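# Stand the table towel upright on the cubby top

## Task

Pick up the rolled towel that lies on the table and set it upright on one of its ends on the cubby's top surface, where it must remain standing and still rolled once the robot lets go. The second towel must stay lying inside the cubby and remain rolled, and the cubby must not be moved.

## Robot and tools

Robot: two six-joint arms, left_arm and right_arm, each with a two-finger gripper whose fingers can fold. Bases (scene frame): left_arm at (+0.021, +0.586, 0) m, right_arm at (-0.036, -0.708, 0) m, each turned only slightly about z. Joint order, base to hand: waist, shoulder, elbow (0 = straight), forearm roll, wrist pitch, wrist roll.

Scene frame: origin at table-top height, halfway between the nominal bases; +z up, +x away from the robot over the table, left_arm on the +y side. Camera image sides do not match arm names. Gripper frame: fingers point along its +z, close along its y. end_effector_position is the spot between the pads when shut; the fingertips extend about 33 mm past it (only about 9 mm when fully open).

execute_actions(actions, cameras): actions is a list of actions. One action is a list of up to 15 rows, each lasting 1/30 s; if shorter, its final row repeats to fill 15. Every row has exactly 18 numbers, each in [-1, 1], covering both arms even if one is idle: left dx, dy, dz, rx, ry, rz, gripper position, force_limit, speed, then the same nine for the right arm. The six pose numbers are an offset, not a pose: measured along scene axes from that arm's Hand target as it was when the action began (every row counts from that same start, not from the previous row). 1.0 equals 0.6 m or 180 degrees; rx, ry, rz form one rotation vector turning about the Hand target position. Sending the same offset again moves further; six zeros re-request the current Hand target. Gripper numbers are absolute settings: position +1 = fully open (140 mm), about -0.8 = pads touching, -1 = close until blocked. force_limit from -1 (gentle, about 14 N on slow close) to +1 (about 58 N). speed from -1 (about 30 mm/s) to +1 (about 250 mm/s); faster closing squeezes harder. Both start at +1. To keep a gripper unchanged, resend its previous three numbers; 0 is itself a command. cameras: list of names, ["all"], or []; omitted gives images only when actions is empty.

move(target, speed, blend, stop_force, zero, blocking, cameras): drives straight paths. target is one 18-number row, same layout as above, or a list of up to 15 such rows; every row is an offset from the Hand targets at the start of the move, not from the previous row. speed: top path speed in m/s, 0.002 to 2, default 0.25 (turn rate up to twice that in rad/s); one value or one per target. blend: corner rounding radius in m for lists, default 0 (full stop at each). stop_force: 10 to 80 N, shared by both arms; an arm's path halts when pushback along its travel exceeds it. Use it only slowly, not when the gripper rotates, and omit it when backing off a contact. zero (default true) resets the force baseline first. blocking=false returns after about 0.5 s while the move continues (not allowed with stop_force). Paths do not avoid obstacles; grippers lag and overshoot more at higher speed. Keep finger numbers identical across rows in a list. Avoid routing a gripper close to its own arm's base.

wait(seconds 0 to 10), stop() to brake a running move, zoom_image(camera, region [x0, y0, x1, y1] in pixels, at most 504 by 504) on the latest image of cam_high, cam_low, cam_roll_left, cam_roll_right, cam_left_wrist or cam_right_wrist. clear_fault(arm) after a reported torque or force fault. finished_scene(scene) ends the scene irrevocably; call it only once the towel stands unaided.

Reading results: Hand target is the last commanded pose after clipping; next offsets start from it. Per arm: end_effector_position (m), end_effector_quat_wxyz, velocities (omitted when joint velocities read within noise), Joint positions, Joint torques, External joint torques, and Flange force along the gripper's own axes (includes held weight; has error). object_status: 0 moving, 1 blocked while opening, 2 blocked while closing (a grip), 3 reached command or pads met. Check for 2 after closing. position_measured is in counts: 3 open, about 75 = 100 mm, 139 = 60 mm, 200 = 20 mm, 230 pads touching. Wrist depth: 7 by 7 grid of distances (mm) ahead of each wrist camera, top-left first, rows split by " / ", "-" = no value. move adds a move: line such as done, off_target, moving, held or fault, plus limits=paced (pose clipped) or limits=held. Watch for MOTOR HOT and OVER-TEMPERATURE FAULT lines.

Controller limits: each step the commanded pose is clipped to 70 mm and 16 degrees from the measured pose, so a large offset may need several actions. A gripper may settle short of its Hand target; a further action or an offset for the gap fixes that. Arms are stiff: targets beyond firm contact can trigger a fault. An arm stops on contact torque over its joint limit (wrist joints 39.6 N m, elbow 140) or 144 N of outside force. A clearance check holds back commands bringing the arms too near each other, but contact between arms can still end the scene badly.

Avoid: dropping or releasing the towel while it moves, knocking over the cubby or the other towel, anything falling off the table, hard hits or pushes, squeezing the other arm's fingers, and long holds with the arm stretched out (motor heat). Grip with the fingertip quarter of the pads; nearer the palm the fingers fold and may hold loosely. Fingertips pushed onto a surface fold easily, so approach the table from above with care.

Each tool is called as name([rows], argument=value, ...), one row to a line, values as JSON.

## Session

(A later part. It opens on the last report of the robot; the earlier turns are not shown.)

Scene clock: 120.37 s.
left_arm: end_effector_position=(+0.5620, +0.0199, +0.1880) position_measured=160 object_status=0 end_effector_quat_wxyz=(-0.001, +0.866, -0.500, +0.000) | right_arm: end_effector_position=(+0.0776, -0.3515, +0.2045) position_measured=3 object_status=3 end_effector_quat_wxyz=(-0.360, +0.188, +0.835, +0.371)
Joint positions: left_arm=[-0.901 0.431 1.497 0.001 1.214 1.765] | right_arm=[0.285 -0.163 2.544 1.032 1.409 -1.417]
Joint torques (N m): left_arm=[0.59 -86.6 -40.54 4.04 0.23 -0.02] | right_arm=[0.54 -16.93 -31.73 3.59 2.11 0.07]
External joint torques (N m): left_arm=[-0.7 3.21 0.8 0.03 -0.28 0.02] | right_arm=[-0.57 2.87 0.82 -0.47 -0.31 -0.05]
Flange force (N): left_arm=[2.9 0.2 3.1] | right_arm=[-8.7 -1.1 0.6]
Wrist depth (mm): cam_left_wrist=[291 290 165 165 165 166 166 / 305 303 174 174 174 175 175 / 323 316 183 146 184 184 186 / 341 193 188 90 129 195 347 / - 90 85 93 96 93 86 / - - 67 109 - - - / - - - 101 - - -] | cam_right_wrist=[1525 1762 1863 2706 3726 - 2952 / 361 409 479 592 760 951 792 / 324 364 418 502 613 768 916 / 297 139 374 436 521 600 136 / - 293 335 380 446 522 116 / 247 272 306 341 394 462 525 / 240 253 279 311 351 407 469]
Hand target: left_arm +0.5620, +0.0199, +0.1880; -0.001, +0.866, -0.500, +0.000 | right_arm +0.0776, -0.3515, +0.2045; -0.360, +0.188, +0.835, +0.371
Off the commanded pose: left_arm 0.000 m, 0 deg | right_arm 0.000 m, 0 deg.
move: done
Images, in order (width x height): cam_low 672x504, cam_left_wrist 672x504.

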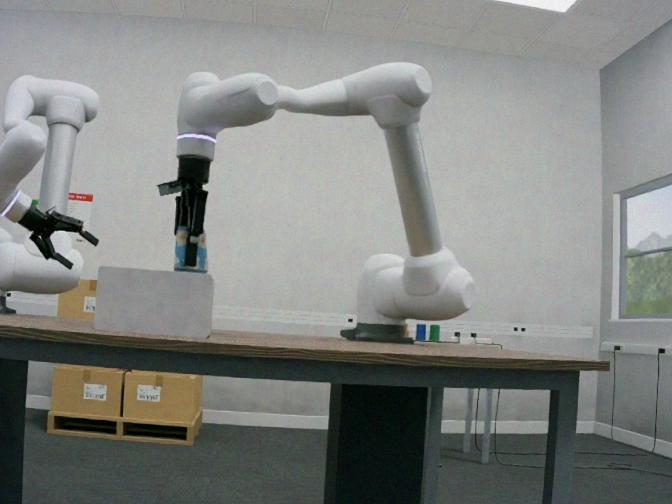

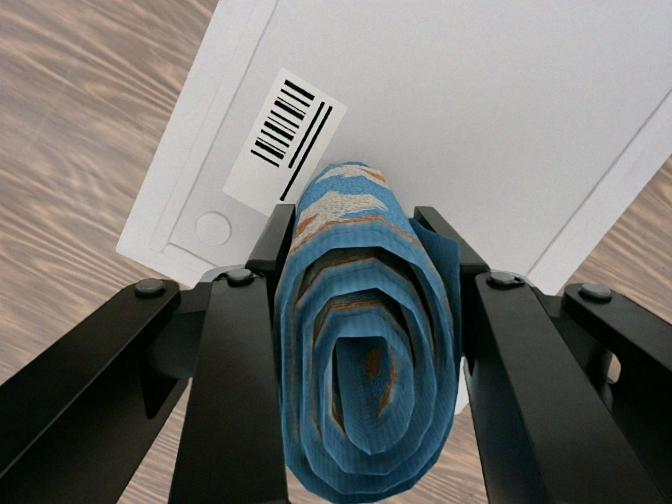

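move([
  [0, 0, 0, 0, 0, 0, 1, -0.8, -0.85, 0, 0, 0, 0, 0, 0, 1, 1, 1],
  [0, 0, 0.28, 0, 0, 0, 1, -0.8, -0.85, 0, 0, 0, 0, 0, 0, 1, 1, 1],
], speed=[0.05, 0.13], cameras=["cam_low", "cam_roll_left", "cam_roll_right", "cam_left_wrist"])

zoom_image(camera="cam_left_wrist", region=[270, 90, 470, 270])

zoom_image(camera="cam_roll_right", region=[270, 50, 380, 170])

Scene clock: 127.20 s.
left_arm: end_effector_position=(+0.5620, +0.0200, +0.3561) position_measured=3 object_status=3 end_effector_quat_wxyz=(-0.001, +0.866, -0.500, +0.000) | right_arm: end_effector_position=(+0.0776, -0.3515, +0.2045) position_measured=3 object_status=3 end_effector_quat_wxyz=(-0.360, +0.188, +0.835, +0.371)
Joint positions: left_arm=[-0.901 0.371 1.274 0.001 1.497 1.765] | right_arm=[0.285 -0.163 2.544 1.032 1.409 -1.417]
Joint torques (N m): left_arm=[0.91 -85 -42.48 4.31 0.29 -0.17] | right_arm=[0.44 -16.77 -31.79 3.61 2.1 0.03]
External joint torques (N m): left_arm=[-0.93 4.8 0.17 0.02 -0.34 0.17] | right_arm=[-0.45 2.63 0.87 -0.49 -0.3 -0.01]
Flange force (N): left_arm=[7.4 -0.8 1.5] | right_arm=[-7.8 -1.1 0.7]
Wrist depth (mm): cam_left_wrist=[1236 446 446 319 315 321 451 / 480 468 469 336 337 472 475 / 494 496 494 253 355 502 503 / 512 153 527 534 528 516 137 / 109 562 564 561 565 572 112 / 605 599 604 604 607 605 618 / 643 642 649 647 650 652 652] | cam_right_wrist=[1557 1748 2048 2806 3666 3113 2990 / 359 410 478 583 758 971 797 / 325 361 419 495 616 792 920 / 298 151 373 432 519 604 136 / - 293 335 384 447 520 116 / 248 272 305 343 393 462 520 / 239 252 280 310 352 407 466]
Hand target: left_arm +0.5620, +0.0199, +0.3560; -0.001, +0.866, -0.500, +0.000 | right_arm +0.0776, -0.3515, +0.2045; -0.360, +0.188, +0.835, +0.371
Off the commanded pose: left_arm 0.000 m, 0 deg | right_arm 0.000 m, 0 deg.
move: done
Images, in order (width x height): cam_low 672x504, cam_roll_left 672x504, cam_roll_right 672x504, cam_left_wrist 672x504.

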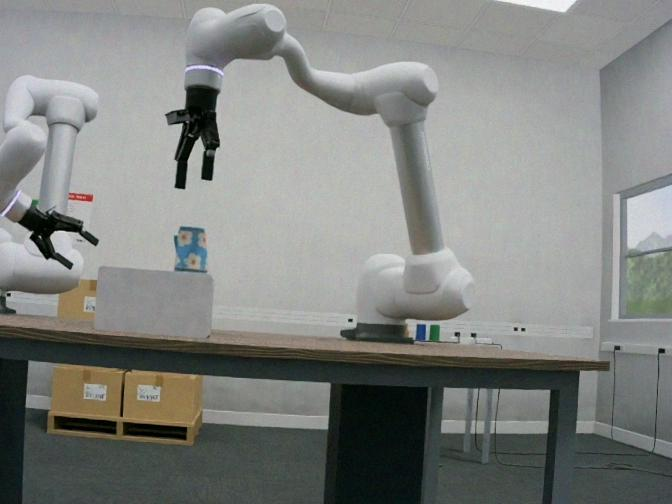

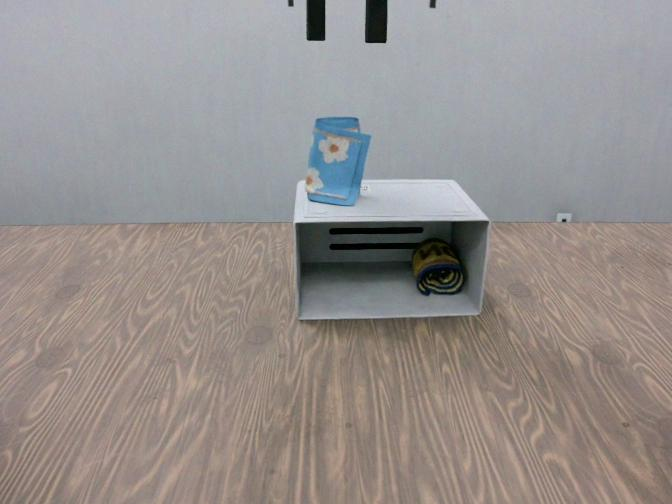

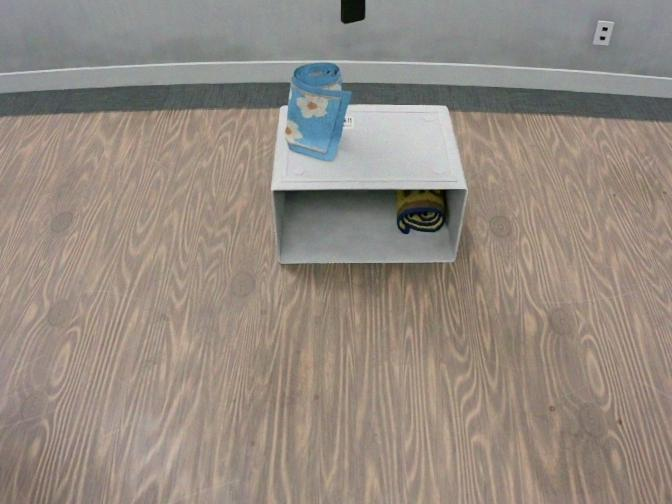

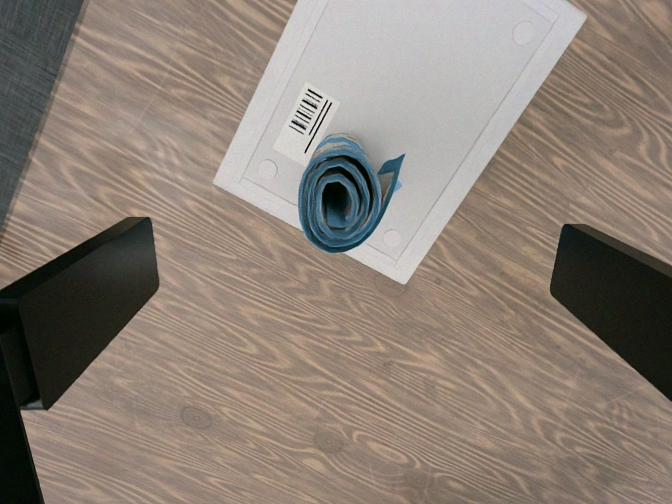

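Scaled by 2.520.

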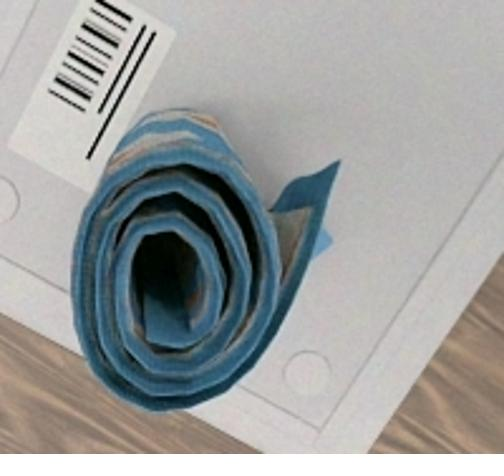

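Scaled by 4.200.

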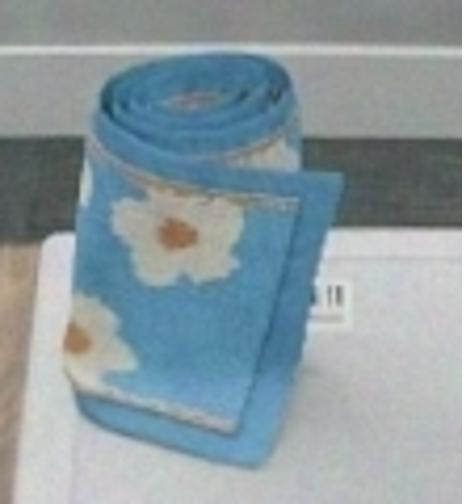

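zoom_image(camera="cam_low", region=[140, 210, 240, 290])

zoom_image(camera="cam_roll_left", region=[280, 100, 400, 220])

Scaled by 5.040.

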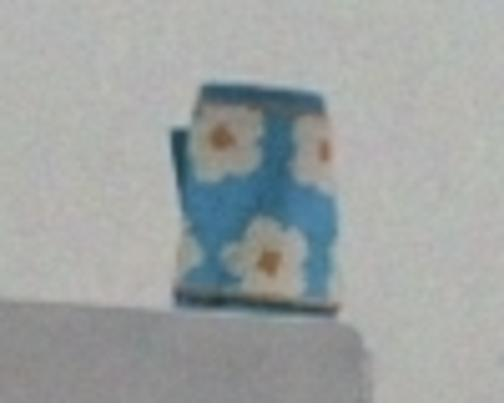

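Scaled by 4.200.

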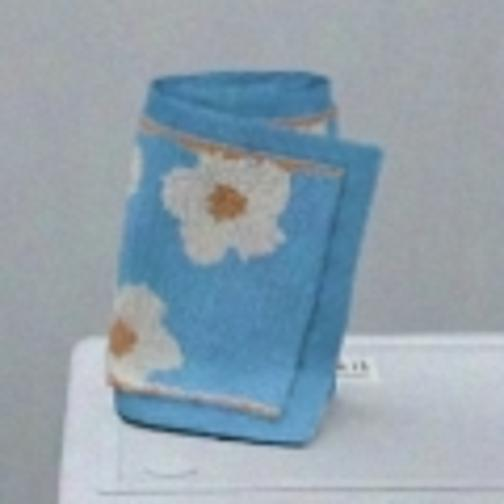

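move([
  [0, 0, -0.295, 0, 0, 0, 1, -0.8, -0.6, 0, 0, 0, 0, 0, 0, 1, 1, 1],
  [0, 0, -0.295, 0, 0, 0, -0.35, -0.8, -0.6, 0, 0, 0, 0, 0, 0, 1, 1, 1],
  [0, 0, -0.295, 0, 0, 0, 1, -0.8, -0.8, 0, 0, 0, 0, 0, 0, 1, 1, 1],
  [0, 0, 0, 0, 0, 0, 1, -0.8, -0.8, 0, 0, 0, 0, 0, 0, 1, 1, 1],
], speed=[0.16, 0.1, 0.1, 0.16], cameras=["cam_low", "cam_roll_left", "cam_left_wrist"])

zoom_image(camera="cam_left_wrist", region=[270, 90, 470, 270])

zoom_image(camera="cam_roll_left", region=[280, 100, 400, 220])

Scene clock: 152.53 s.
left_arm: end_effector_position=(+0.5620, +0.0200, +0.3560) position_measured=3 object_status=3 end_effector_quat_wxyz=(-0.001, +0.866, -0.500, +0.000) | right_arm: end_effector_position=(+0.0776, -0.3515, +0.2045) position_measured=3 object_status=3 end_effector_quat_wxyz=(-0.360, +0.188, +0.835, +0.371)
Joint positions: left_arm=[-0.901 0.371 1.274 0.001 1.497 1.765] | right_arm=[0.285 -0.163 2.544 1.032 1.409 -1.417]
Joint torques (N m): left_arm=[0.58 -85.13 -43.6 4.3 0.21 -0.13] | right_arm=[0.76 -16.36 -31.87 3.56 2.1 0.07]
External joint torques (N m): left_arm=[-0.76 4.78 1.28 0.03 -0.26 0.13] | right_arm=[-0.69 2.15 0.95 -0.45 -0.29 -0.05]
Flange force (N): left_arm=[4.9 -0.3 3.1] | right_arm=[-6.8 -2.0 -0.2]
Wrist depth (mm): cam_left_wrist=[1217 447 446 319 - 318 447 / 480 468 463 339 335 469 473 / 498 497 496 267 357 503 503 / 511 141 529 538 522 520 137 / 109 559 564 562 566 572 112 / 605 601 604 602 599 607 612 / 645 647 642 650 649 647 650] | cam_right_wrist=[1557 1696 2066 2706 3497 3342 2990 / 358 406 483 589 758 947 789 / 323 362 416 502 616 803 909 / 299 139 372 439 515 603 135 / - 292 334 382 447 522 116 / 247 273 303 344 393 464 529 / 239 253 279 310 351 404 468]
Hand target: left_arm +0.5620, +0.0199, +0.3560; -0.001, +0.866, -0.500, +0.000 | right_arm +0.0776, -0.3515, +0.2045; -0.360, +0.188, +0.835, +0.371
Off the commanded pose: left_arm 0.000 m, 0 deg | right_arm 0.000 m, 0 deg.
move: done
Images, in order (width x height): cam_low 672x504, cam_roll_left 672x504, cam_left_wrist 672x504.

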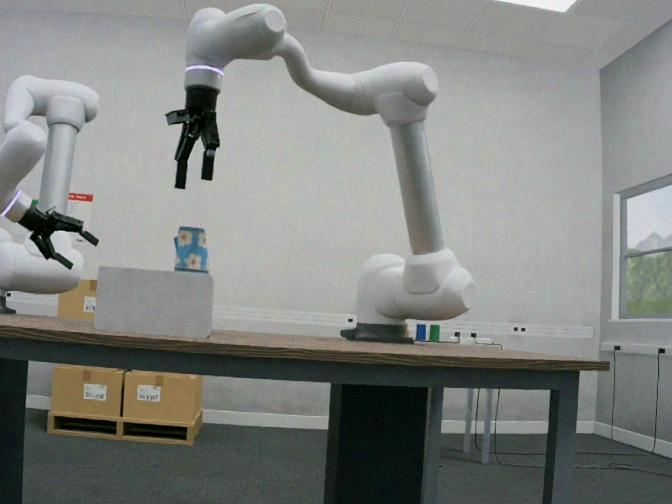

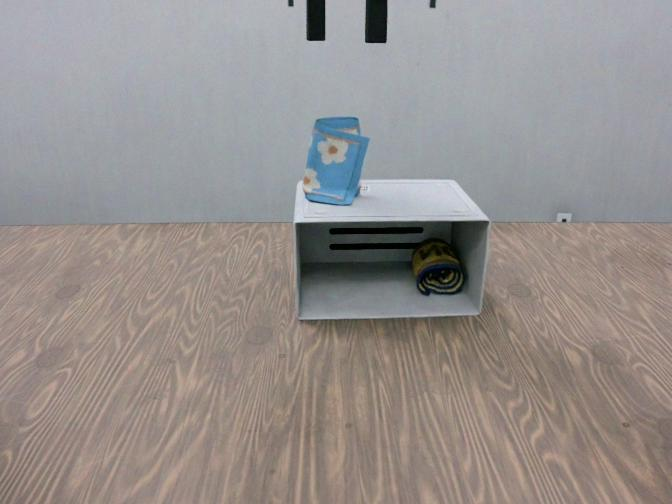

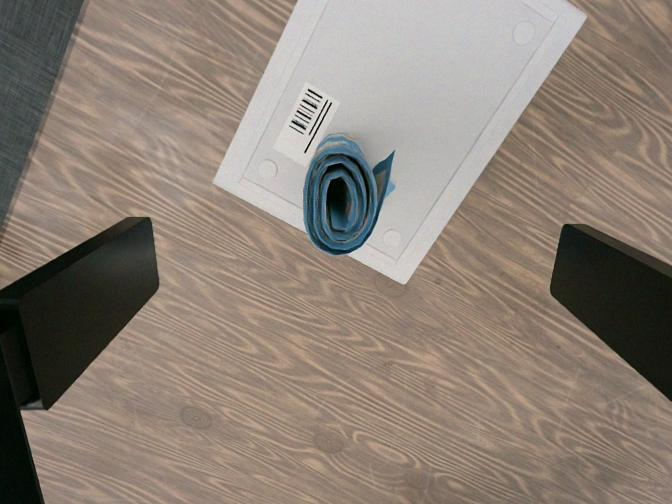

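Scaled by 2.520.

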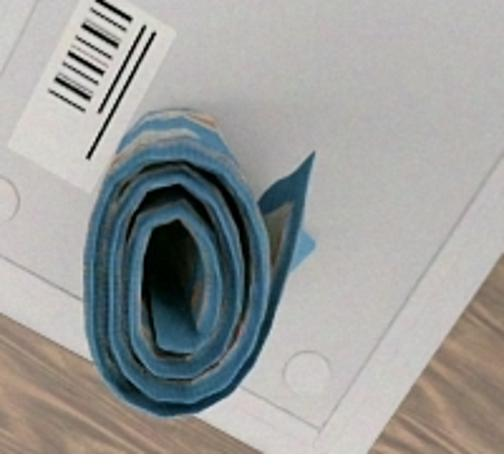

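Scaled by 4.200.

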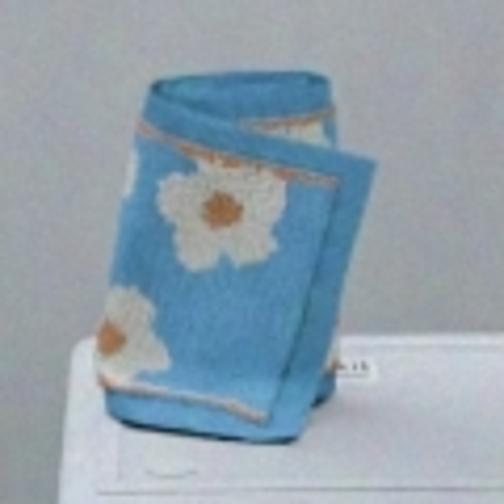

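finished_scene(scene=2)

The scene is finished: the task was done.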